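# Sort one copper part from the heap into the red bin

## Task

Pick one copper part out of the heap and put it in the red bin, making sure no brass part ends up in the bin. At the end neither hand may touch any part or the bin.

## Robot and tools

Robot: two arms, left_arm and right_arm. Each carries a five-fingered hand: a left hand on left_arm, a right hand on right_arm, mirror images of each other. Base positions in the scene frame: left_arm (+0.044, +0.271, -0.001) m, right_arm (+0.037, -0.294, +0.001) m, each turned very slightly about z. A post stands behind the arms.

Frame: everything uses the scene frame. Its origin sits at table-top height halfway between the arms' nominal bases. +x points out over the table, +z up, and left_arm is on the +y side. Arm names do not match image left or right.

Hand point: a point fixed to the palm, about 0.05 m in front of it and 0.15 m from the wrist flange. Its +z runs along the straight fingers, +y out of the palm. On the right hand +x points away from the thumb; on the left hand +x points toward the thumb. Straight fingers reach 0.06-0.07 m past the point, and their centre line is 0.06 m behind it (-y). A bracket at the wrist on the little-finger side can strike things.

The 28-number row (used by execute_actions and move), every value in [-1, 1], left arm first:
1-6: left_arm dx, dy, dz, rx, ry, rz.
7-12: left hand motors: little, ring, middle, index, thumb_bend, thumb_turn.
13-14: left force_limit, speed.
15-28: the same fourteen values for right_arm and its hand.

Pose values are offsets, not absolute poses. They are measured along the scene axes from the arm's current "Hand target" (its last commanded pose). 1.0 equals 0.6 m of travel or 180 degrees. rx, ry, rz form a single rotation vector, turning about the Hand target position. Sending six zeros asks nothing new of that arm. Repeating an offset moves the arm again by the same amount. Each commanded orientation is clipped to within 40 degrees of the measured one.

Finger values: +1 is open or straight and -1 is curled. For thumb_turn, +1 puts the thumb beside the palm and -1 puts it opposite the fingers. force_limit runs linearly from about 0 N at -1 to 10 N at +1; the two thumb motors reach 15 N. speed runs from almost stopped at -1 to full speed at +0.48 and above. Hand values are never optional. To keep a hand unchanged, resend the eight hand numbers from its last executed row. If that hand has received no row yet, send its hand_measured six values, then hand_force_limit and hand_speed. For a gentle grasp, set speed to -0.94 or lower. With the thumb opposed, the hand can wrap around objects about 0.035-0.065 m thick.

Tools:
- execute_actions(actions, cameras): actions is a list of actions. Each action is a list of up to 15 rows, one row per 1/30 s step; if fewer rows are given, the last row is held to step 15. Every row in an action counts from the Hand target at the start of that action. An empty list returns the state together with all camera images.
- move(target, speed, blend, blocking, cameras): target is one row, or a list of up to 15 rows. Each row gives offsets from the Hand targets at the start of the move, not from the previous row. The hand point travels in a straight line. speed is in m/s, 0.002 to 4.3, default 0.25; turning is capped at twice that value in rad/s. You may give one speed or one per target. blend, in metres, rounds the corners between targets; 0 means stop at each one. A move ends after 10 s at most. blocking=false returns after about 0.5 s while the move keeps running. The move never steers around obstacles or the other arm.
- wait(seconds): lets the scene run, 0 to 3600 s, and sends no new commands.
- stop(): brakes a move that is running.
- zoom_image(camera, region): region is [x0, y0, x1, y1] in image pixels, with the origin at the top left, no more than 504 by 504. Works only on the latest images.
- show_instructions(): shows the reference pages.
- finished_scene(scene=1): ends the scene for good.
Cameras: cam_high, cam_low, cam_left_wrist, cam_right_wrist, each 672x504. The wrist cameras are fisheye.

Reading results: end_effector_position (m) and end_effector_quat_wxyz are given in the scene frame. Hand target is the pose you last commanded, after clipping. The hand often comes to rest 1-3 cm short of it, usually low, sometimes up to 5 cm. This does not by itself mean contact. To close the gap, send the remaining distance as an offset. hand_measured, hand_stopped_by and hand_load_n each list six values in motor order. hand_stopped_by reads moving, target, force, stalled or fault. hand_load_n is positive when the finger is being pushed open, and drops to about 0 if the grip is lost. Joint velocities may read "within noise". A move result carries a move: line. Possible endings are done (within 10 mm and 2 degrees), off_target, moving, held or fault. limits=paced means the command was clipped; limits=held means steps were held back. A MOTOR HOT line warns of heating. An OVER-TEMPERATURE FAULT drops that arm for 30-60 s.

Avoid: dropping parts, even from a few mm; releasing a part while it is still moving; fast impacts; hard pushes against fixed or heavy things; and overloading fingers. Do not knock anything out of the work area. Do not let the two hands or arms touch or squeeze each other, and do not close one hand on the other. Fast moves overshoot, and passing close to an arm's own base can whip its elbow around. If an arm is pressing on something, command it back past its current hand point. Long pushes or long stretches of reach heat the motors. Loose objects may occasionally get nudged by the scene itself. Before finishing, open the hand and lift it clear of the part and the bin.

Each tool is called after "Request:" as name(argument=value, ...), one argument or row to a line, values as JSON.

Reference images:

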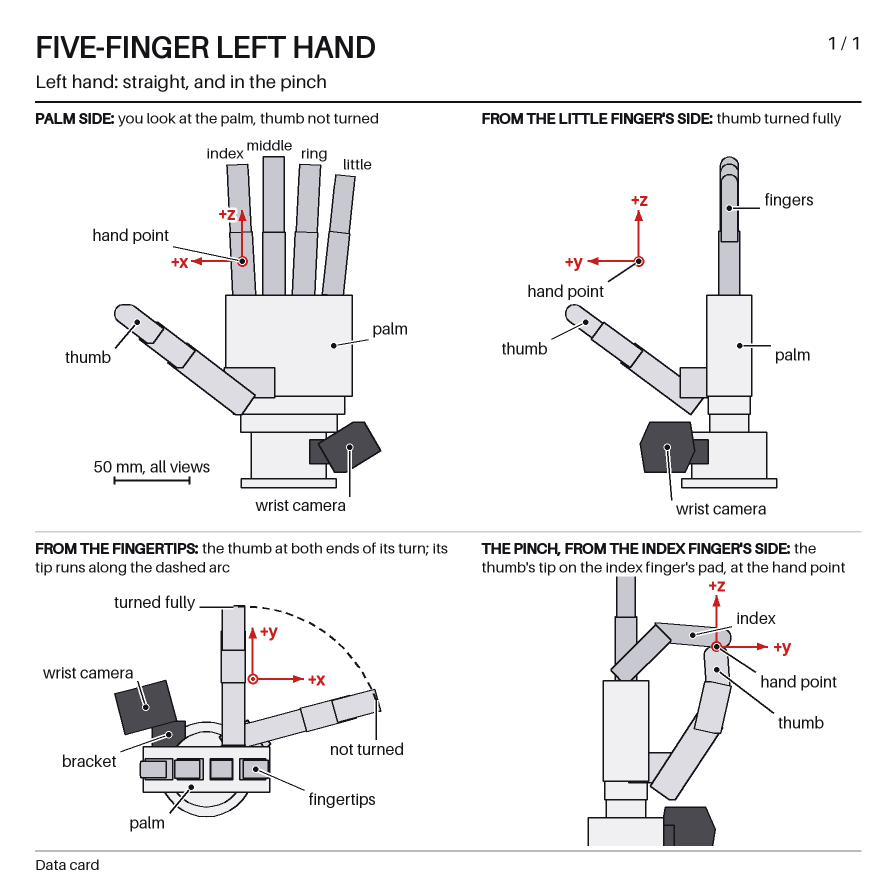

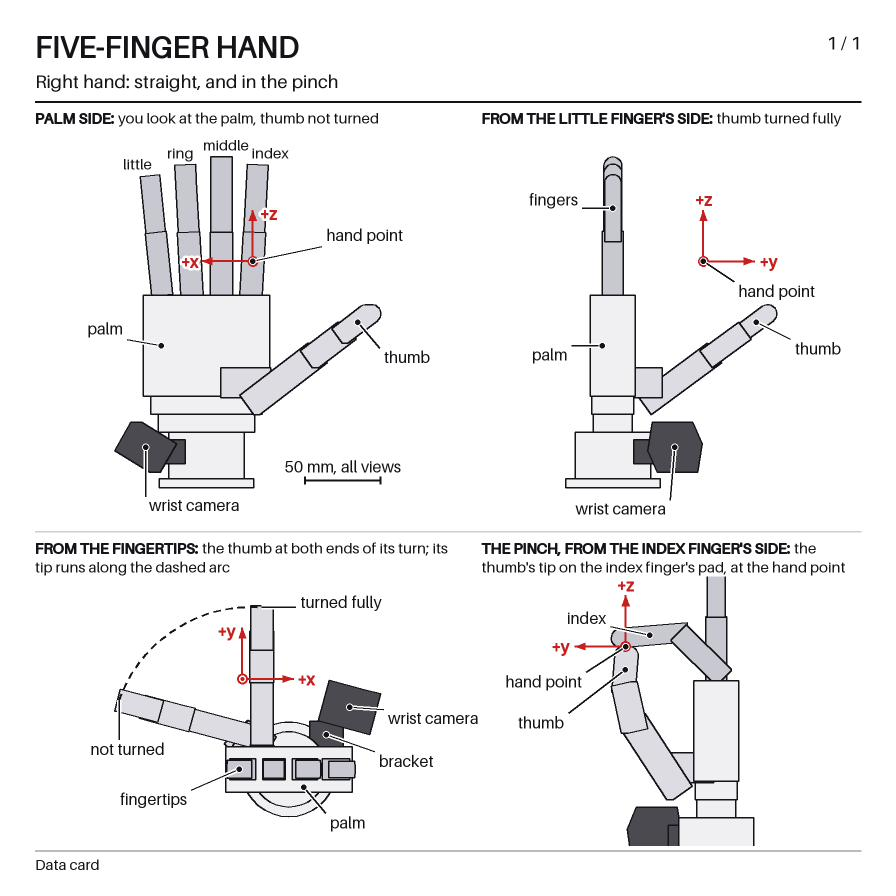

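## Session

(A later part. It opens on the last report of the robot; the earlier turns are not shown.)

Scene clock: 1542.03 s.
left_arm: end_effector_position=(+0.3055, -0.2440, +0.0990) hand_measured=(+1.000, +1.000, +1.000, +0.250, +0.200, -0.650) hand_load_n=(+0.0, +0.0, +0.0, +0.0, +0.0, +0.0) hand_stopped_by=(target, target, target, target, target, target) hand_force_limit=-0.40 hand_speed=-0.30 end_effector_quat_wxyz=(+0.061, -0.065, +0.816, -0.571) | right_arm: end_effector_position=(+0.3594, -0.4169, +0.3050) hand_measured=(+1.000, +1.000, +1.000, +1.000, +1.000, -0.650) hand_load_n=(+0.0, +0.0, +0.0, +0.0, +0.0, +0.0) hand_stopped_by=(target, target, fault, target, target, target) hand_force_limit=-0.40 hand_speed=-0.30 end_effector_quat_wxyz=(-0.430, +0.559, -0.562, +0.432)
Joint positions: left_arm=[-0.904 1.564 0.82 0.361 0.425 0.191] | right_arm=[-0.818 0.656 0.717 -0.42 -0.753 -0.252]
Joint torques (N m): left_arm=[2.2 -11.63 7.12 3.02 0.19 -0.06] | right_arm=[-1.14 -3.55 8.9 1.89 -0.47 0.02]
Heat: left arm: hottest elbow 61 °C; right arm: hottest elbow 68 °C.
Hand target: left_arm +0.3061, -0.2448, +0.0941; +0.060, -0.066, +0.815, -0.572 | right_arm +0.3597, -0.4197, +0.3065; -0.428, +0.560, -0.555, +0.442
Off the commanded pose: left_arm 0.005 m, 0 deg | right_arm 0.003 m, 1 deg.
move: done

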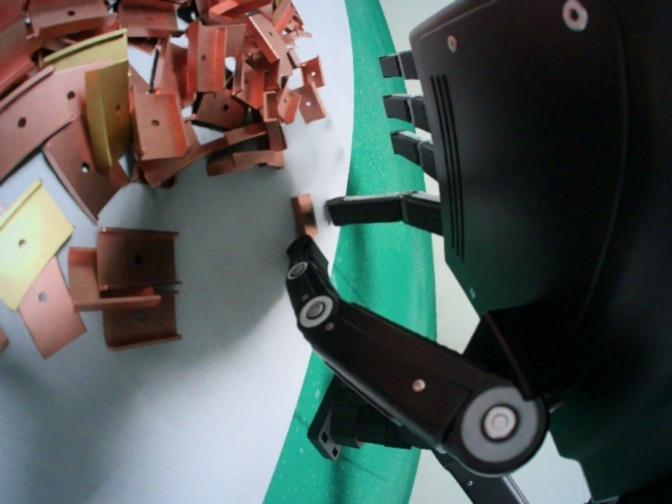

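Request:
move(
  target=[
    [0.0,0.0,0.025,0,0,0,1,1,1,0.25,0.2,-0.65,-0.4,-0.3,0,0,0,0,0,0,1,1,1,1,1,-0.65,-0.4,-0.3],
    [0.035,0.002,0.025,0,0,0,1,1,1,0.25,0.2,-0.65,-0.4,-0.3,0,0,0,0,0,0,1,1,1,1,1,-0.65,-0.4,-0.3],
    [0.035,0.002,0.004,0,0,0,1,1,1,0.25,0.2,-0.65,-0.4,-0.3,0,0,0,0,0,0,1,1,1,1,1,-0.65,-0.4,-0.3],
  ],
  speed=0.08,
  cameras=["cam_left_wrist"],
)

Request:
zoom_image(
  camera="cam_left_wrist",
  region=[250, 160, 370, 280],
)

Scene clock: 1551.40 s.
left_arm: end_effector_position=(+0.3124, -0.2365, +0.0973) hand_measured=(+1.000, +1.000, +1.000, +0.250, +0.200, -0.650) hand_load_n=(+0.0, +0.0, +0.0, +0.0, -1.0, +0.5) hand_stopped_by=(target, target, target, target, target, target) hand_force_limit=-0.40 hand_speed=-0.30 end_effector_quat_wxyz=(+0.052, -0.066, +0.818, -0.570) | right_arm: end_effector_position=(+0.3594, -0.4169, +0.3050) hand_measured=(+1.000, +1.000, +1.000, +1.000, +1.000, -0.650) hand_load_n=(+0.0, +0.0, +0.0, +0.0, +0.0, +0.0) hand_stopped_by=(target, target, fault, target, target, target) hand_force_limit=-0.40 hand_speed=-0.30 end_effector_quat_wxyz=(-0.430, +0.559, -0.562, +0.432)
Joint positions: left_arm=[-0.875 1.567 0.823 0.347 0.464 0.195] | right_arm=[-0.818 0.656 0.717 -0.42 -0.753 -0.252]
Joint torques (N m): left_arm=[3.02 -10.11 9.42 2.66 0.08 0.06] | right_arm=[-1.03 -3.66 8.88 1.92 -0.46 0.02]
Heat: left arm: hottest elbow 61 °C; right arm: hottest elbow 68 °C.
Hand target: left_arm +0.3271, -0.2436, +0.0966; +0.060, -0.066, +0.815, -0.572 | right_arm +0.3597, -0.4197, +0.3065; -0.428, +0.560, -0.555, +0.442
Off the commanded pose: left_arm 0.016 m, 1 deg | right_arm 0.003 m, 1 deg.
move: off_target (left_arm)

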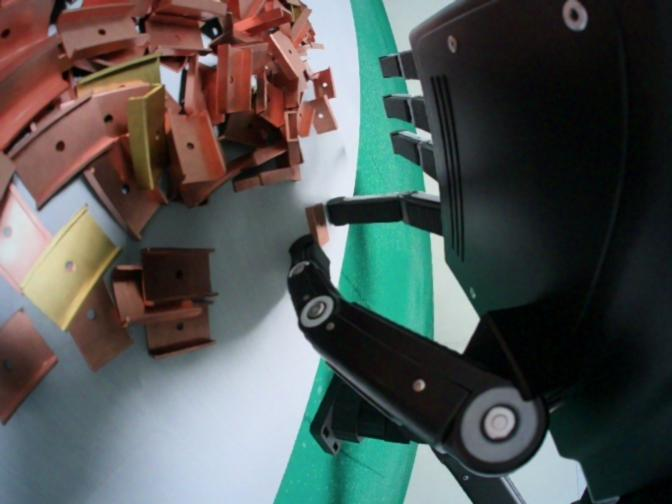

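Scaled by 4.200 from the camera's image (finer frame: 960x720).

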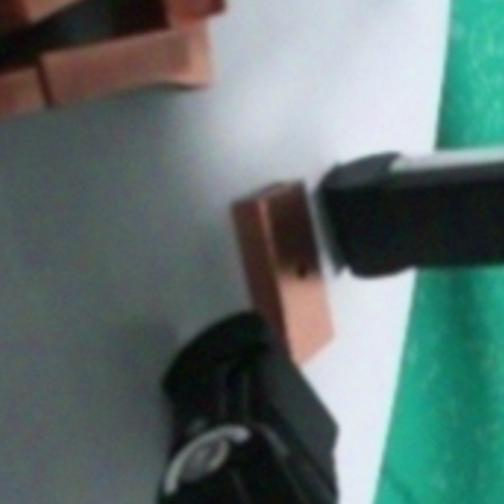

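Request:
move(
  target=[
    [0.0,0.0,0.02,0,0,0,1,1,1,0.25,0.2,-0.65,-0.4,-0.3,0,0,0,0,0,0,1,1,1,1,1,-0.65,-0.4,-0.3],
    [0.003,-0.0158,0.02,0,0,0,1,1,1,0.25,0.2,-0.65,-0.4,-0.3,0,0,0,0,0,0,1,1,1,1,1,-0.65,-0.4,-0.3],
    [0.003,-0.0158,0.006,0,0,0,1,1,1,0.25,0.2,-0.65,-0.4,-0.3,0,0,0,0,0,0,1,1,1,1,1,-0.65,-0.4,-0.3],
  ],
  speed=0.06,
  cameras=["cam_left_wrist"],
)

Request:
zoom_image(
  camera="cam_left_wrist",
  region=[250, 160, 370, 280],
)

Scene clock: 1557.47 s.
left_arm: end_effector_position=(+0.3186, -0.2422, +0.0979) hand_measured=(+1.000, +1.000, +1.000, +0.250, +0.200, -0.650) hand_load_n=(+0.0, +0.0, +0.0, -0.5, +0.0, +0.5) hand_stopped_by=(target, target, target, target, target, target) hand_force_limit=-0.40 hand_speed=-0.30 end_effector_quat_wxyz=(+0.054, -0.069, +0.819, -0.567) | right_arm: end_effector_position=(+0.3594, -0.4169, +0.3050) hand_measured=(+1.000, +1.000, +1.000, +1.000, +1.000, -0.650) hand_load_n=(+0.0, +0.0, +0.0, +0.0, +0.0, +0.0) hand_stopped_by=(target, target, fault, target, target, target) hand_force_limit=-0.40 hand_speed=-0.30 end_effector_quat_wxyz=(-0.430, +0.559, -0.562, +0.432)
Joint positions: left_arm=[-0.875 1.582 0.848 0.332 0.457 0.195] | right_arm=[-0.818 0.656 0.717 -0.42 -0.753 -0.252]
Joint torques (N m): left_arm=[2.2 -10.75 9.65 2.69 0.01 0.02] | right_arm=[-1.2 -3.49 8.85 1.91 -0.47 0.01]
Heat: left arm: hottest elbow 61 °C; right arm: hottest elbow 68 °C.
Hand target: left_arm +0.3290, -0.2531, +0.1003; +0.060, -0.066, +0.815, -0.572 | right_arm +0.3597, -0.4197, +0.3065; -0.428, +0.560, -0.555, +0.442
Off the commanded pose: left_arm 0.015 m, 1 deg | right_arm 0.003 m, 1 deg.
move: off_target (left_arm)

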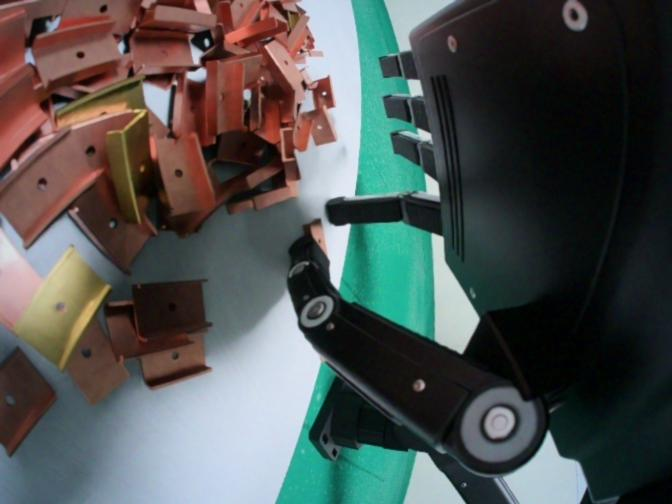

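Scaled by 4.200 from the camera's image (finer frame: 960x720).

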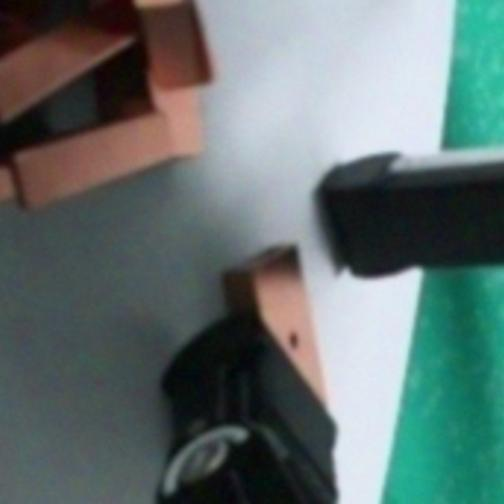

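Request:
move(
  target=[
    [0,0,0,0,0,0,1,1,1,0.25,0.15,-0.52,-0.4,-0.5,0,0,0,0,0,0,1,1,1,1,1,-0.65,-0.4,-0.3],
    [0,0,0,0,0,0,1,1,1,0.0,0.15,-0.52,-0.4,-0.8,0,0,0,0,0,0,1,1,1,1,1,-0.65,-0.4,-0.3],
  ],
  speed=0.06,
  cameras=["cam_left_wrist"],
)

Request:
zoom_image(
  camera="cam_left_wrist",
  region=[250, 160, 370, 280],
)

Scene clock: 1562.93 s.
left_arm: end_effector_position=(+0.3203, -0.2445, +0.1001) hand_measured=(+1.000, +1.000, +1.000, +0.000, +0.150, -0.520) hand_load_n=(+0.0, +0.0, +0.0, +1.5, +0.0, +0.0) hand_stopped_by=(target, target, target, target, target, target) hand_force_limit=-0.40 hand_speed=-0.80 end_effector_quat_wxyz=(+0.055, -0.068, +0.817, -0.570) | right_arm: end_effector_position=(+0.3594, -0.4169, +0.3050) hand_measured=(+1.000, +1.000, +1.000, +1.000, +1.000, -0.650) hand_load_n=(+0.0, +0.0, +0.0, -0.5, +0.0, +0.0) hand_stopped_by=(target, target, fault, target, target, target) hand_force_limit=-0.40 hand_speed=-0.30 end_effector_quat_wxyz=(-0.430, +0.559, -0.562, +0.432)
Joint positions: left_arm=[-0.875 1.584 0.853 0.338 0.457 0.195] | right_arm=[-0.818 0.656 0.717 -0.42 -0.753 -0.252]
Joint torques (N m): left_arm=[2.2 -10.99 9.35 2.44 0 0.03] | right_arm=[-1.14 -3.37 8.85 1.88 -0.47 0.02]
Heat: left arm: hottest elbow 62 °C; right arm: hottest elbow 68 °C.
Hand target: left_arm +0.3289, -0.2531, +0.1002; +0.060, -0.066, +0.815, -0.572 | right_arm +0.3597, -0.4197, +0.3065; -0.428, +0.560, -0.555, +0.442
Off the commanded pose: left_arm 0.012 m, 1 deg | right_arm 0.003 m, 1 deg.
move: done; target 2's new numbers were sent with left_arm's hand 0.015 m and 1 deg from that target

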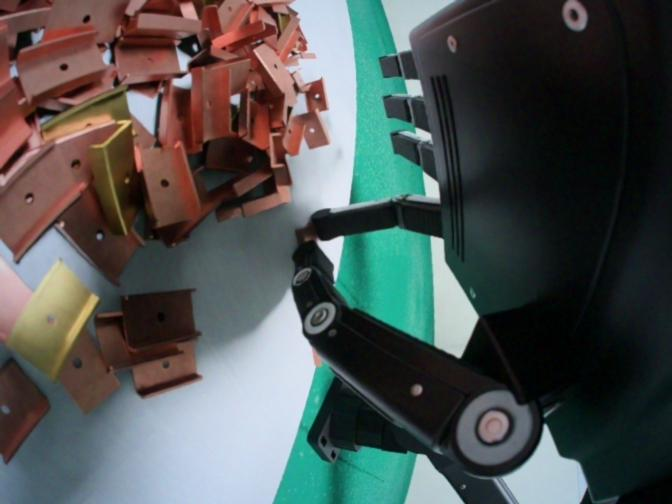

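Scaled by 4.200 from the camera's image (finer frame: 960x720).

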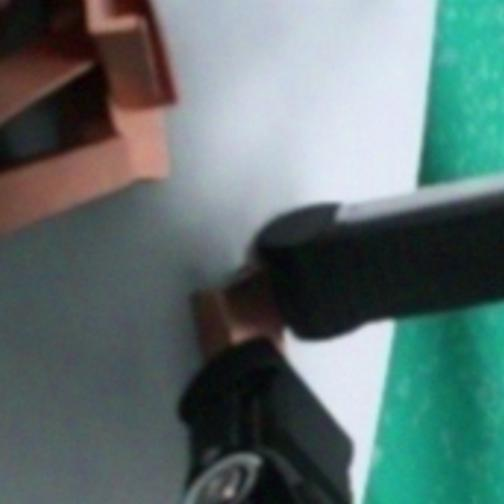

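Request:
move(
  target=[0,0,0,0,0,0,1,1,1,-0.3,0.15,-0.52,0.2,-0.85,0,0,0,0,0,0,1,1,1,1,1,-0.65,-0.4,-0.3],
  speed=0.05,
  cameras=["cam_left_wrist"],
)

Scene clock: 1597.03 s.
left_arm: end_effector_position=(+0.3203, -0.2445, +0.0993) hand_measured=(+1.000, +1.000, +1.000, -0.246, +0.150, -0.520) hand_load_n=(+0.0, +0.0, +0.0, +9.5, -0.5, +0.0) hand_stopped_by=(target, target, target, force, target, target) hand_force_limit=0.20 hand_speed=-0.85 end_effector_quat_wxyz=(+0.055, -0.068, +0.817, -0.570) | right_arm: end_effector_position=(+0.3594, -0.4169, +0.3050) hand_measured=(+1.000, +1.000, +1.000, +1.000, +1.000, -0.650) hand_load_n=(+0.0, +0.0, +0.0, +0.0, +0.0, +0.0) hand_stopped_by=(target, target, fault, target, target, target) hand_force_limit=-0.40 hand_speed=-0.30 end_effector_quat_wxyz=(-0.430, +0.559, -0.562, +0.432)
Joint positions: left_arm=[-0.875 1.586 0.853 0.339 0.457 0.195] | right_arm=[-0.818 0.656 0.717 -0.42 -0.753 -0.252]
Joint torques (N m): left_arm=[2.2 -11.11 9.31 2.43 0.01 0.02] | right_arm=[-1.14 -3.6 8.88 1.92 -0.46 0.02]
Heat: left arm: hottest elbow 66 °C; right arm: hottest elbow 68 °C.
Hand target: left_arm +0.3289, -0.2531, +0.1003; +0.060, -0.066, +0.815, -0.572 | right_arm +0.3597, -0.4197, +0.3065; -0.428, +0.560, -0.555, +0.442
Off the commanded pose: left_arm 0.012 m, 1 deg | right_arm 0.003 m, 1 deg.
move: done

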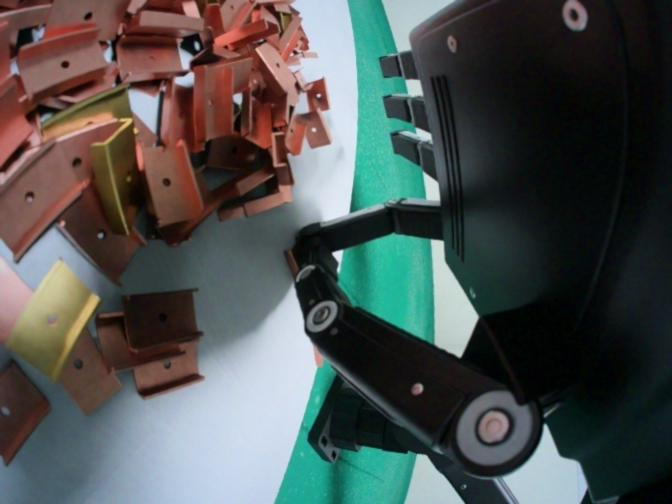

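Request:
zoom_image(
  camera="cam_left_wrist",
  region=[240, 180, 400, 300],
)

Scaled by 3.150 from the camera's image (finer frame: 960x720).

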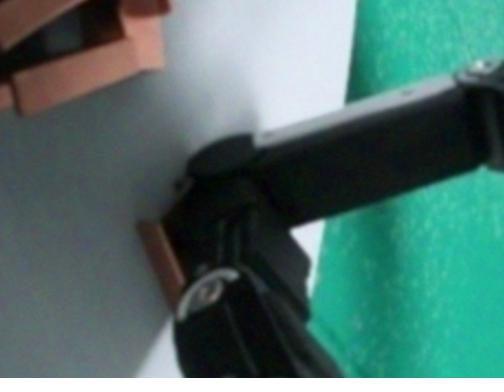

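Request:
move(
  target=[0,0,0,0,0,0,1,1,1,0.25,0.15,-0.52,-0.4,-0.8,0,0,0,0,0,0,1,1,1,1,1,-0.65,-0.4,-0.3],
  speed=0.05,
  cameras=["cam_left_wrist", "cam_low"],
)

Request:
zoom_image(
  camera="cam_left_wrist",
  region=[240, 180, 400, 300],
)

Scene clock: 1606.73 s.
left_arm: end_effector_position=(+0.3204, -0.2447, +0.0991) hand_measured=(+1.000, +1.000, +1.000, +0.250, +0.150, -0.520) hand_load_n=(+0.0, -0.5, +0.0, +0.0, -1.0, +0.0) hand_stopped_by=(target, target, target, target, target, target) hand_force_limit=-0.40 hand_speed=-0.80 end_effector_quat_wxyz=(+0.055, -0.068, +0.817, -0.570) | right_arm: end_effector_position=(+0.3594, -0.4169, +0.3050) hand_measured=(+1.000, +1.000, +1.000, +1.000, +1.000, -0.650) hand_load_n=(+0.0, +0.0, +0.0, +0.0, +0.0, +0.0) hand_stopped_by=(target, target, fault, target, target, target) hand_force_limit=-0.40 hand_speed=-0.30 end_effector_quat_wxyz=(-0.430, +0.559, -0.562, +0.432)
Joint positions: left_arm=[-0.875 1.587 0.853 0.34 0.457 0.195] | right_arm=[-0.818 0.656 0.717 -0.42 -0.753 -0.252]
Joint velocities: left_arm=[within noise] | right_arm=[-0.044 -0.015 -0.007 0.012 -0.022 -0.007]
Joint torques (N m): left_arm=[2.2 -11.28 9.32 2.32 -0.01 0.02] | right_arm=[-1.14 -3.43 8.9 1.92 -0.47 0.02]
Heat: left arm: hottest elbow 66 °C; right arm: hottest elbow 68 °C.
Hand target: left_arm +0.3289, -0.2531, +0.1001; +0.060, -0.066, +0.815, -0.572 | right_arm +0.3597, -0.4197, +0.3065; -0.428, +0.560, -0.555, +0.442
Off the commanded pose: left_arm 0.012 m, 1 deg | right_arm 0.003 m, 1 deg.
move: done
Images, in order (width x height): cam_low 672x504, cam_left_wrist 672x504.

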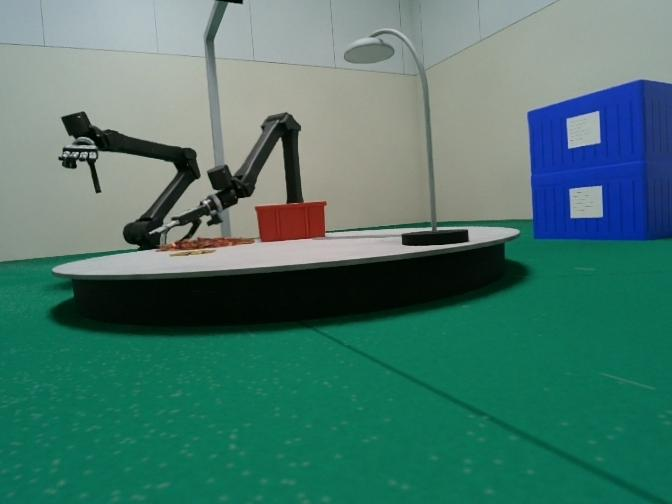

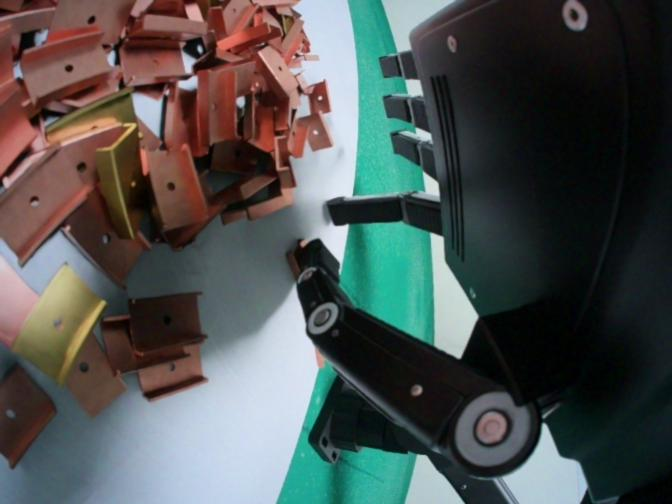

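Scaled by 3.150 from the camera's image (finer frame: 960x720).

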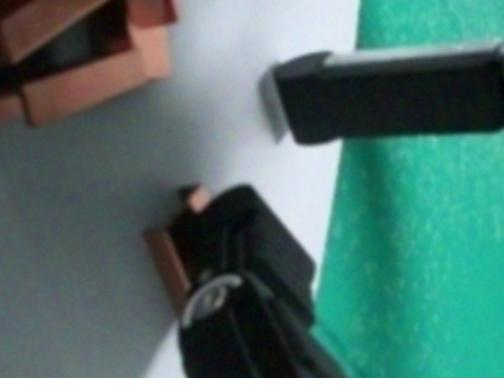

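Request:
zoom_image(
  camera="cam_left_wrist",
  region=[0, 0, 340, 255],
)

Request:
move(
  target=[0,0,0.06,0,0,0,1,1,1,0.25,0.15,-0.52,-0.4,-0.8,0,0,0,0,0,0,1,1,1,1,1,-0.65,-0.4,-0.3],
  speed=0.08,
  cameras=["cam_left_wrist", "cam_high"],
)

Request:
zoom_image(
  camera="cam_high",
  region=[330, 200, 570, 380],
)

Scaled by 1.482 from the camera's image (finer frame: 960x720).

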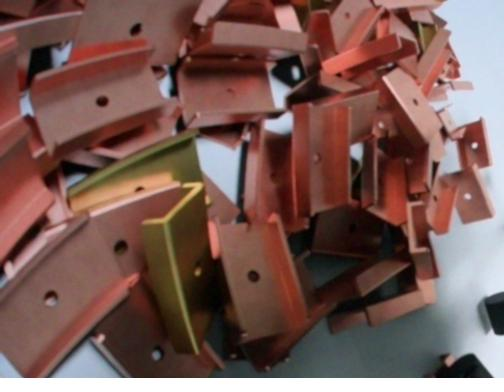

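Scene clock: 1613.70 s.
left_arm: end_effector_position=(+0.3180, -0.2415, +0.1131) hand_measured=(+1.000, +1.000, +1.000, +0.250, +0.150, -0.520) hand_load_n=(+0.0, +0.0, +0.0, +0.0, +0.0, +0.0) hand_stopped_by=(target, target, target, target, target, target) hand_force_limit=-0.40 hand_speed=-0.80 end_effector_quat_wxyz=(+0.048, -0.073, +0.825, -0.559) | right_arm: end_effector_position=(+0.3594, -0.4169, +0.3050) hand_measured=(+1.000, +1.000, +1.000, +1.000, +1.000, -0.650) hand_load_n=(+0.0, +0.0, +0.0, +0.0, +0.0, +0.0) hand_stopped_by=(target, target, fault, target, target, target) hand_force_limit=-0.40 hand_speed=-0.30 end_effector_quat_wxyz=(-0.430, +0.559, -0.562, +0.432)
Joint positions: left_arm=[-0.875 1.549 0.877 0.246 0.457 0.195] | right_arm=[-0.818 0.656 0.717 -0.42 -0.753 -0.252]
Joint torques (N m): left_arm=[2.26 -13.92 10.55 1.8 0.03 0.02] | right_arm=[-1.14 -3.6 8.9 1.91 -0.46 0.02]
Heat: left arm: hottest elbow 66 °C; right arm: hottest elbow 68 °C.
Hand target: left_arm +0.3289, -0.2532, +0.1362; +0.060, -0.066, +0.815, -0.572 | right_arm +0.3597, -0.4197, +0.3065; -0.428, +0.560, -0.555, +0.442
Off the commanded pose: left_arm 0.028 m, 2 deg | right_arm 0.003 m, 1 deg.
move: off_target (left_arm)
Images, in order (width x height): cam_high 672x504, cam_left_wrist 672x504.

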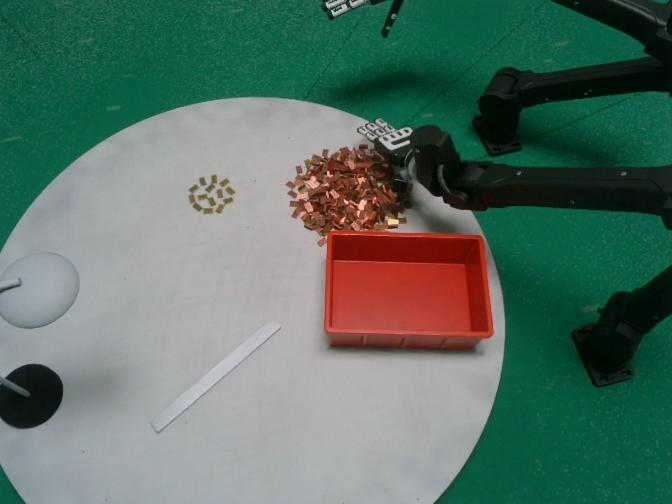

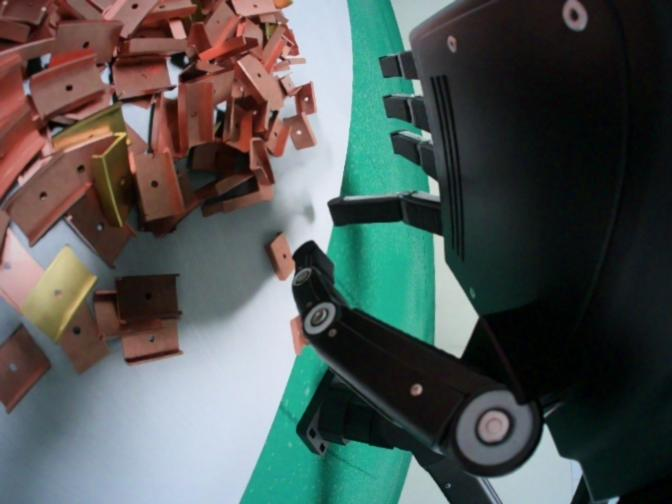

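Scaled by 2.100.

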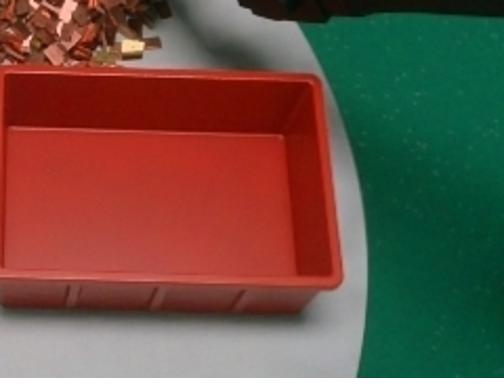

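Request:
zoom_image(
  camera="cam_left_wrist",
  region=[120, 20, 320, 220],
)

Scaled by 2.520 from the camera's image (finer frame: 960x720).

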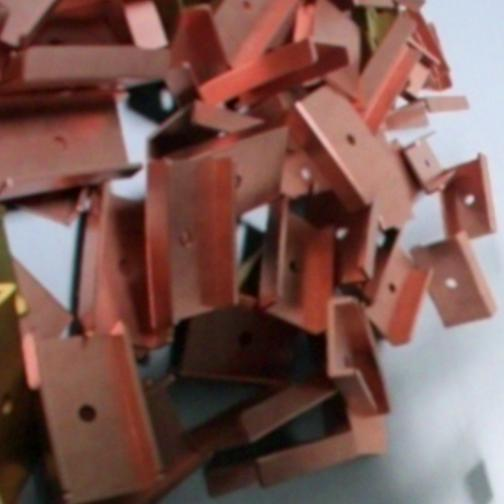

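Request:
move(
  target=[
    [0,0,0.08,0,0,0,1,1,0.15,0.15,0.15,-0.95,-0.4,-0.6,0,0,0,0,0,0,1,1,1,1,1,-0.65,-0.4,-0.3],
    [0.09,0.1087,0.08,0,0,0,1,1,0.15,0.15,0.15,-0.95,-0.4,-0.6,0,0,0,0,0,0,1,1,1,1,1,-0.65,-0.4,-0.3],
  ],
  speed=0.1,
  cameras=["cam_left_wrist", "cam_low"],
)

Request:
zoom_image(
  camera="cam_left_wrist",
  region=[160, 120, 400, 300],
)

Request:
zoom_image(
  camera="cam_low",
  region=[120, 150, 340, 290],
)

Scene clock: 1657.10 s.
left_arm: end_effector_position=(+0.3744, -0.1871, +0.1675) hand_measured=(+1.000, +1.000, +0.150, +0.150, +0.150, -0.950) hand_load_n=(+0.0, +0.0, +0.0, +0.0, +0.0, +0.0) hand_stopped_by=(target, target, target, target, target, target) hand_force_limit=-0.40 hand_speed=-0.60 end_effector_quat_wxyz=(+0.048, -0.072, +0.821, -0.564) | right_arm: end_effector_position=(+0.3594, -0.4169, +0.3050) hand_measured=(+1.000, +1.000, +1.000, +1.000, +1.000, -0.650) hand_load_n=(+0.0, +0.0, +0.0, +0.0, +0.0, +0.0) hand_stopped_by=(target, target, fault, target, target, target) hand_force_limit=-0.40 hand_speed=-0.30 end_effector_quat_wxyz=(-0.430, +0.559, -0.562, +0.432)
Joint positions: left_arm=[-0.697 1.457 0.944 0.057 0.622 0.277] | right_arm=[-0.818 0.656 0.717 -0.42 -0.753 -0.252]
Joint torques (N m): left_arm=[2.84 -13.68 9.84 1.76 0.3 0.05] | right_arm=[-1.14 -3.55 8.88 1.89 -0.47 0.01]
Heat: left arm: hottest elbow 66 °C; right arm: hottest elbow 69 °C.
Hand target: left_arm +0.3829, -0.1880, +0.1843; +0.060, -0.066, +0.815, -0.572 | right_arm +0.3597, -0.4197, +0.3065; -0.428, +0.560, -0.555, +0.442
Off the commanded pose: left_arm 0.019 m, 2 deg | right_arm 0.003 m, 1 deg.
move: off_target (left_arm)
Images, in order (width x height): cam_low 672x504, cam_left_wrist 672x504.

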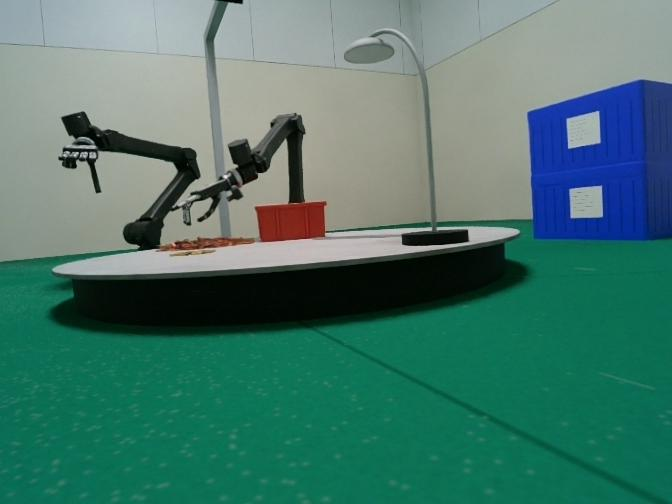

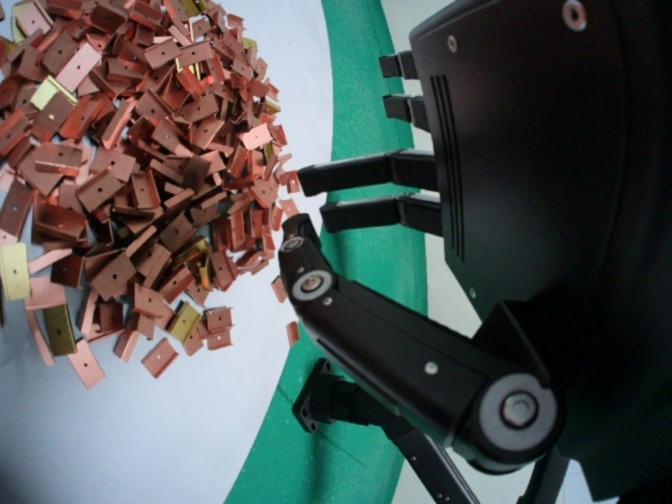

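Scaled by 2.100 from the camera's image (finer frame: 960x720).

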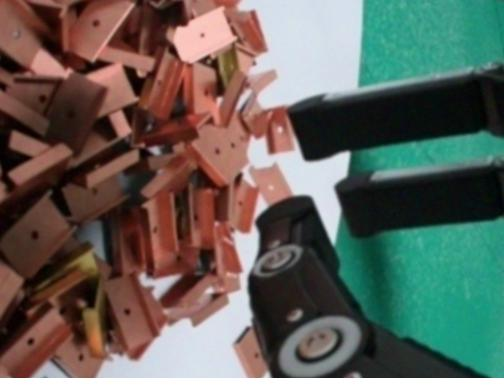

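Scaled by 2.291.

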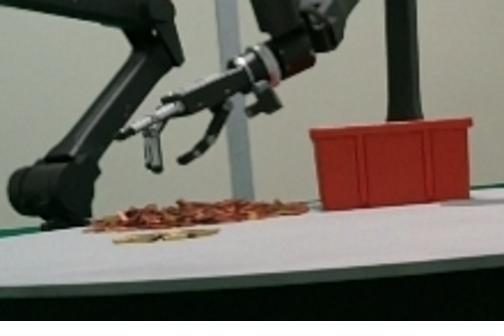

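Request:
move(
  target=[0,-0.0233,-0.0822,0,0,0,1,1,0.15,0.15,0.15,-0.95,-0.4,-0.6,0,0,0,0,0,0,1,1,1,1,1,-0.65,-0.4,-0.3],
  speed=0.08,
  cameras=["cam_left_wrist", "cam_low"],
)

Request:
zoom_image(
  camera="cam_left_wrist",
  region=[120, 80, 400, 290],
)

Request:
zoom_image(
  camera="cam_low",
  region=[140, 170, 280, 270],
)

Scene clock: 1668.97 s.
left_arm: end_effector_position=(+0.3875, -0.1956, +0.1359) hand_measured=(+1.000, +1.000, +0.150, +0.150, +0.150, -0.950) hand_load_n=(+0.0, -0.5, +0.0, +0.0, +0.0, +0.0) hand_stopped_by=(target, target, target, target, target, target) hand_force_limit=-0.40 hand_speed=-0.60 end_effector_quat_wxyz=(+0.061, -0.072, +0.817, -0.569) | right_arm: end_effector_position=(+0.3594, -0.4169, +0.3050) hand_measured=(+1.000, +1.000, +1.000, +1.000, +1.000, -0.650) hand_load_n=(+0.0, -0.5, +0.0, +0.0, +0.0, +0.0) hand_stopped_by=(target, target, fault, target, target, target) hand_force_limit=-0.40 hand_speed=-0.30 end_effector_quat_wxyz=(-0.430, +0.559, -0.562, +0.432)
Joint positions: left_arm=[-0.697 1.536 0.925 0.178 0.606 0.277] | right_arm=[-0.818 0.656 0.717 -0.42 -0.753 -0.252]
Joint torques (N m): left_arm=[1.14 -12.63 7.75 2.92 0.09 -0.05] | right_arm=[-1.08 -3.55 8.85 1.88 -0.47 0.01]
Heat: left arm: hottest elbow 66 °C; right arm: hottest elbow 69 °C.
Hand target: left_arm +0.3829, -0.2020, +0.1349; +0.060, -0.066, +0.815, -0.572 | right_arm +0.3597, -0.4197, +0.3065; -0.428, +0.560, -0.555, +0.442
Off the commanded pose: left_arm 0.008 m, 1 deg | right_arm 0.003 m, 1 deg.
move: done
Images, in order (width x height): cam_low 672x504, cam_left_wrist 672x504.

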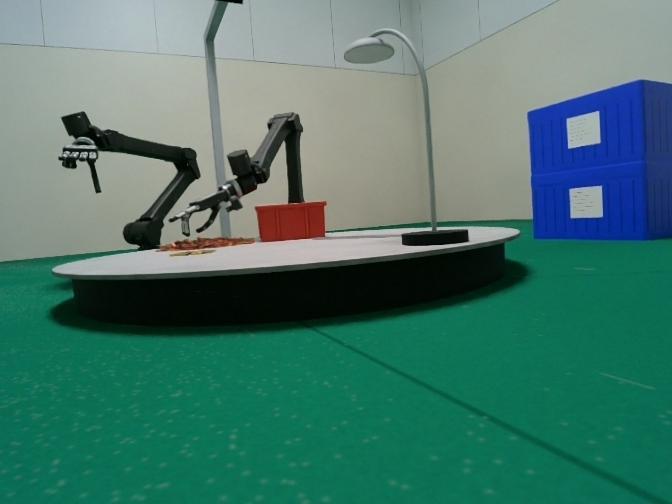

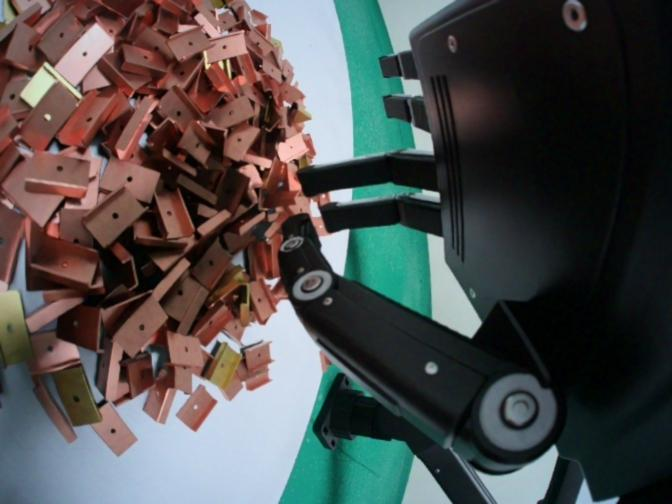

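Scaled by 1.800 from the camera's image (finer frame: 960x720).

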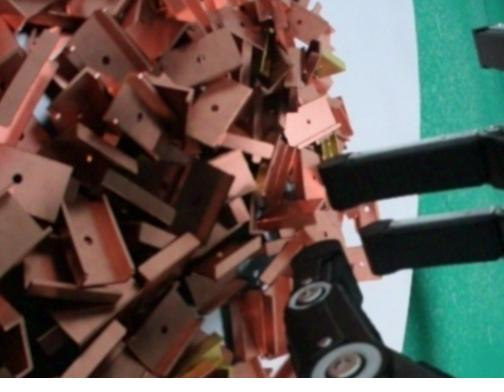

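Scaled by 3.600.

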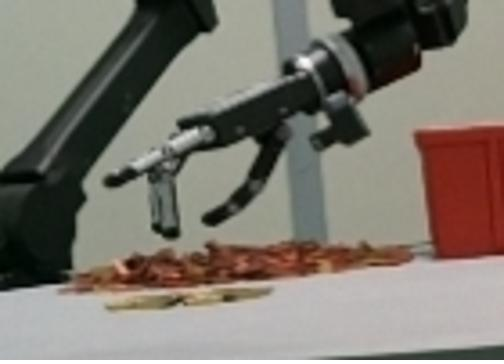

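Request:
move(
  target=[-0.0265,0,-0.008,0,0,0,1,1,0.15,0.15,0.15,-0.95,-0.4,-0.6,0,0,0,0,0,0,1,1,1,1,1,-0.65,-0.4,-0.3],
  speed=0.08,
  cameras=["cam_left_wrist"],
)

Request:
zoom_image(
  camera="cam_left_wrist",
  region=[180, 120, 380, 270],
)

Scene clock: 1675.73 s.
left_arm: end_effector_position=(+0.3707, -0.1970, +0.1213) hand_measured=(+1.000, +1.000, +0.150, +0.150, +0.150, -0.950) hand_load_n=(+0.0, +0.0, +0.0, -0.5, +0.5, +0.0) hand_stopped_by=(target, target, target, target, target, target) hand_force_limit=-0.40 hand_speed=-0.60 end_effector_quat_wxyz=(+0.057, -0.071, +0.821, -0.564) | right_arm: end_effector_position=(+0.3594, -0.4169, +0.3050) hand_measured=(+1.000, +1.000, +1.000, +1.000, +1.000, -0.650) hand_load_n=(+0.0, +0.0, +0.0, +0.0, +0.0, +0.0) hand_stopped_by=(target, target, fault, target, target, target) hand_force_limit=-0.40 hand_speed=-0.30 end_effector_quat_wxyz=(-0.430, +0.559, -0.562, +0.432)
Joint positions: left_arm=[-0.724 1.536 0.886 0.205 0.585 0.27] | right_arm=[-0.818 0.656 0.717 -0.42 -0.753 -0.252]
Joint torques (N m): left_arm=[1.32 -14.21 7.5 2.86 0.08 -0.07] | right_arm=[-1.03 -3.6 8.88 1.91 -0.46 0.02]
Heat: left arm: hottest elbow 66 °C; right arm: hottest elbow 69 °C.
Hand target: left_arm +0.3670, -0.2019, +0.1300; +0.060, -0.066, +0.815, -0.572 | right_arm +0.3597, -0.4197, +0.3065; -0.428, +0.560, -0.555, +0.442
Off the commanded pose: left_arm 0.011 m, 1 deg | right_arm 0.003 m, 1 deg.
move: off_target (left_arm)

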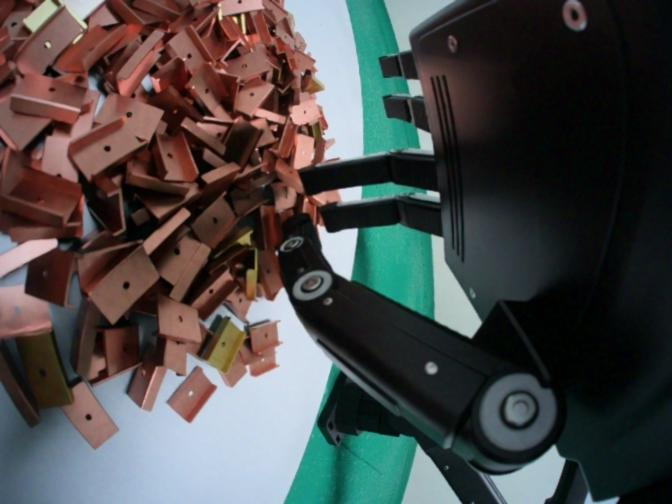

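Scaled by 2.520 from the camera's image (finer frame: 960x720).

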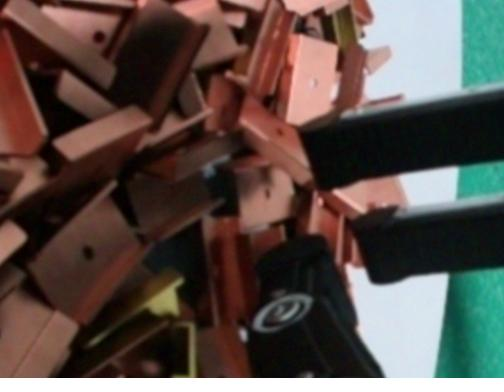

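Request:
move(
  target=[
    [0,0.022,0.0,0,0,0,1,1,0.15,0.15,0.15,-0.95,-0.4,-0.6,0,0,0,0,0,0,1,1,1,1,1,-0.65,-0.4,-0.3],
  ],
  speed=0.08,
  cameras=["cam_left_wrist"],
)

Request:
zoom_image(
  camera="cam_left_wrist",
  region=[180, 120, 380, 270],
)

Scene clock: 1683.20 s.
left_arm: end_effector_position=(+0.3616, -0.1915, +0.1231) hand_measured=(+1.000, +1.000, +0.150, +0.150, +0.150, -0.950) hand_load_n=(+0.0, +0.0, +0.0, +0.0, +0.5, +0.0) hand_stopped_by=(target, target, target, target, target, target) hand_force_limit=-0.40 hand_speed=-0.60 end_effector_quat_wxyz=(+0.051, -0.068, +0.820, -0.566) | right_arm: end_effector_position=(+0.3594, -0.4169, +0.3050) hand_measured=(+1.000, +1.000, +1.000, +1.000, +1.000, -0.650) hand_load_n=(+0.0, +0.0, +0.0, +0.0, +0.0, +0.0) hand_stopped_by=(target, target, fault, target, target, target) hand_force_limit=-0.40 hand_speed=-0.30 end_effector_quat_wxyz=(-0.430, +0.559, -0.562, +0.432)
Joint positions: left_arm=[-0.724 1.513 0.863 0.206 0.599 0.27] | right_arm=[-0.818 0.656 0.717 -0.42 -0.753 -0.252]
Joint torques (N m): left_arm=[2.9 -13.57 7.5 2.73 0.28 0.01] | right_arm=[-1.14 -3.6 8.85 1.94 -0.46 0.02]
Heat: left arm: hottest elbow 66 °C; right arm: hottest elbow 69 °C.
Hand target: left_arm +0.3670, -0.1887, +0.1301; +0.060, -0.066, +0.815, -0.572 | right_arm +0.3597, -0.4197, +0.3065; -0.428, +0.560, -0.555, +0.442
Off the commanded pose: left_arm 0.009 m, 1 deg | right_arm 0.003 m, 1 deg.
move: done

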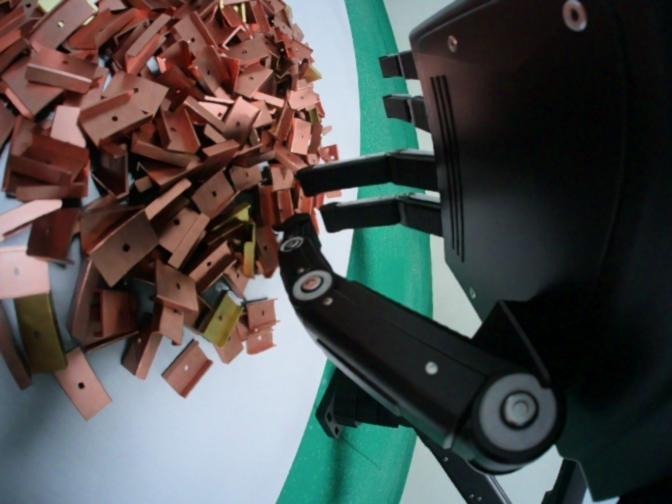

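Scaled by 2.520 from the camera's image (finer frame: 960x720).

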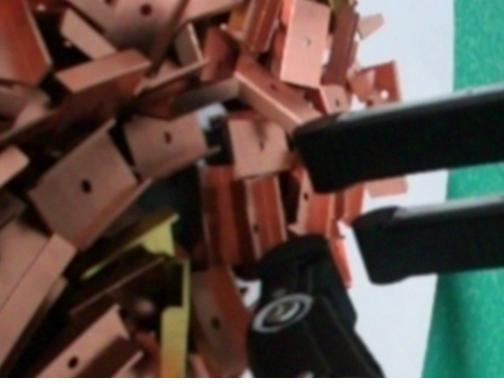

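Request:
move(
  target=[
    [0.025,0,0.01,0,0,0,1,1,0.15,0.15,0.15,-0.95,-0.4,-0.6,0,0,0,0,0,0,1,1,1,1,1,-0.65,-0.4,-0.3],
  ],
  speed=0.08,
  cameras=["cam_left_wrist"],
)

Request:
zoom_image(
  camera="cam_left_wrist",
  region=[180, 120, 380, 270],
)

Scene clock: 1687.73 s.
left_arm: end_effector_position=(+0.3672, -0.1843, +0.1226) hand_measured=(+1.000, +1.000, +0.150, +0.150, +0.150, -0.950) hand_load_n=(+0.0, +0.0, +0.0, +0.0, +0.0, +0.0) hand_stopped_by=(target, target, target, target, target, target) hand_force_limit=-0.40 hand_speed=-0.60 end_effector_quat_wxyz=(+0.049, -0.070, +0.820, -0.565) | right_arm: end_effector_position=(+0.3594, -0.4169, +0.3050) hand_measured=(+1.000, +1.000, +1.000, +1.000, +1.000, -0.650) hand_load_n=(+0.0, +0.0, +0.0, +0.0, +0.0, +0.0) hand_stopped_by=(target, target, fault, target, target, target) hand_force_limit=-0.40 hand_speed=-0.30 end_effector_quat_wxyz=(-0.430, +0.559, -0.562, +0.432)
Joint positions: left_arm=[-0.703 1.513 0.863 0.198 0.62 0.276] | right_arm=[-0.818 0.656 0.717 -0.42 -0.753 -0.252]
Joint torques (N m): left_arm=[3.02 -12.28 10.15 1.76 0.31 0.06] | right_arm=[-1.03 -3.55 8.9 1.89 -0.47 0.01]
Heat: left arm: hottest elbow 65 °C; right arm: hottest elbow 69 °C.
Hand target: left_arm +0.3819, -0.1887, +0.1360; +0.060, -0.066, +0.815, -0.572 | right_arm +0.3597, -0.4197, +0.3065; -0.428, +0.560, -0.555, +0.442
Off the commanded pose: left_arm 0.021 m, 2 deg | right_arm 0.003 m, 1 deg.
move: off_target (left_arm)

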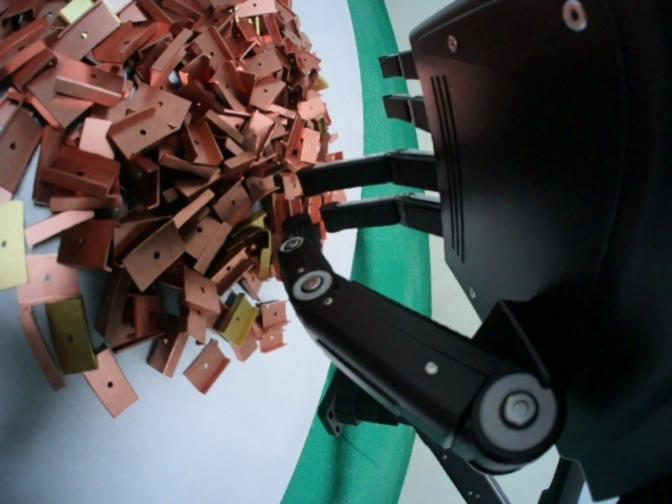

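Scaled by 2.520 from the camera's image (finer frame: 960x720).

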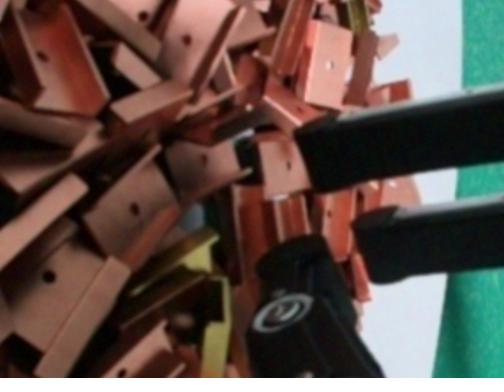

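Request:
move(
  target=[
    [0.0,0.004,-0.03,0,0,0,1,1,0.15,0.15,0.15,-0.95,-0.4,-0.6,0,0,0,0,0,0,1,1,1,1,1,-0.65,-0.4,-0.3],
  ],
  speed=0.05,
  cameras=["cam_left_wrist", "cam_low"],
)

Request:
zoom_image(
  camera="cam_left_wrist",
  region=[180, 120, 380, 270],
)

Request:
zoom_image(
  camera="cam_low",
  region=[140, 170, 280, 270],
)

Scene clock: 1695.97 s.
left_arm: end_effector_position=(+0.3700, -0.1867, +0.1161) hand_measured=(+1.000, +1.000, +0.150, +0.150, +0.150, -0.950) hand_load_n=(+0.0, +0.0, +0.0, +0.0, +0.0, +0.0) hand_stopped_by=(target, target, target, target, target, target) hand_force_limit=-0.40 hand_speed=-0.60 end_effector_quat_wxyz=(+0.050, -0.067, +0.819, -0.567) | right_arm: end_effector_position=(+0.3594, -0.4169, +0.3050) hand_measured=(+1.000, +1.000, +1.000, +1.000, +1.000, -0.650) hand_load_n=(+0.0, +0.0, +0.0, +0.0, +0.5, +0.0) hand_stopped_by=(target, target, fault, target, target, target) hand_force_limit=-0.40 hand_speed=-0.30 end_effector_quat_wxyz=(-0.430, +0.559, -0.562, +0.432)
Joint positions: left_arm=[-0.702 1.534 0.863 0.224 0.623 0.278] | right_arm=[-0.818 0.656 0.717 -0.42 -0.753 -0.252]
Joint torques (N m): left_arm=[3.19 -11.69 8.31 2.89 0.3 0.06] | right_arm=[-1.03 -3.6 8.87 1.91 -0.47 0.02]
Heat: left arm: hottest elbow 66 °C; right arm: hottest elbow 69 °C.
Hand target: left_arm +0.3820, -0.1863, +0.1180; +0.060, -0.066, +0.815, -0.572 | right_arm +0.3597, -0.4197, +0.3065; -0.428, +0.560, -0.555, +0.442
Off the commanded pose: left_arm 0.012 m, 1 deg | right_arm 0.003 m, 1 deg.
move: off_target (left_arm)
Images, in order (width x height): cam_low 672x504, cam_left_wrist 672x504.

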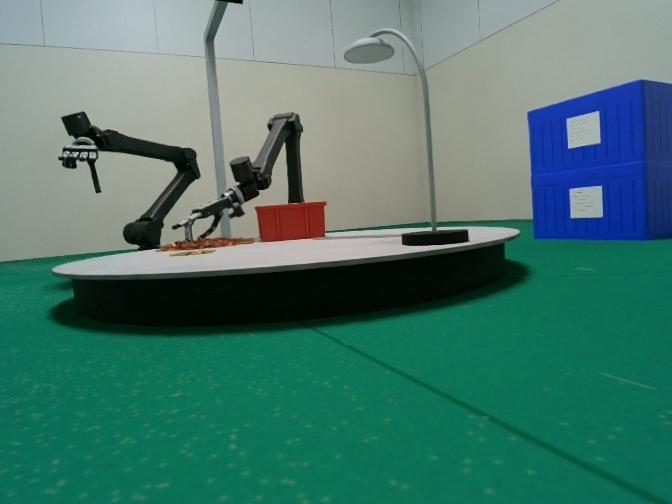

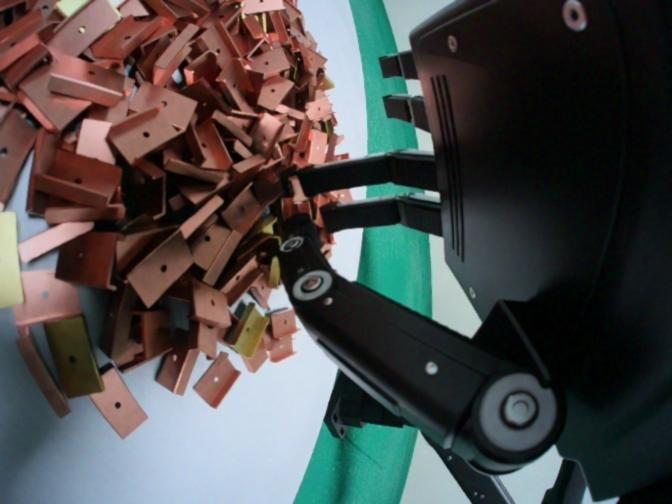

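Scaled by 2.520 from the camera's image (finer frame: 960x720).

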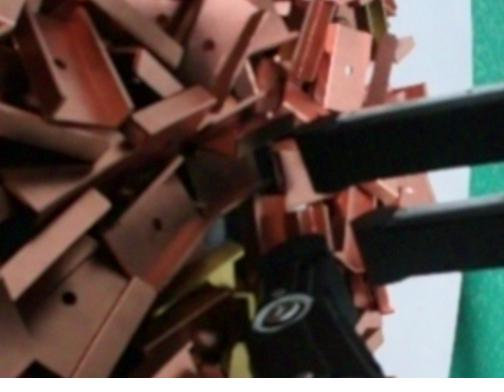

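Scaled by 3.600.

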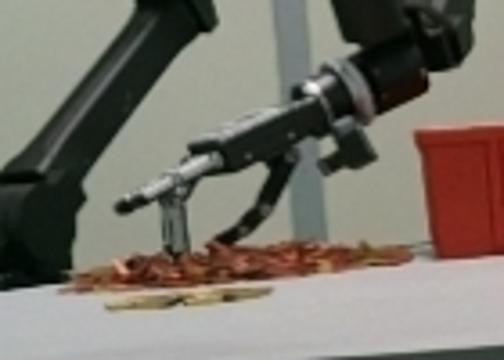

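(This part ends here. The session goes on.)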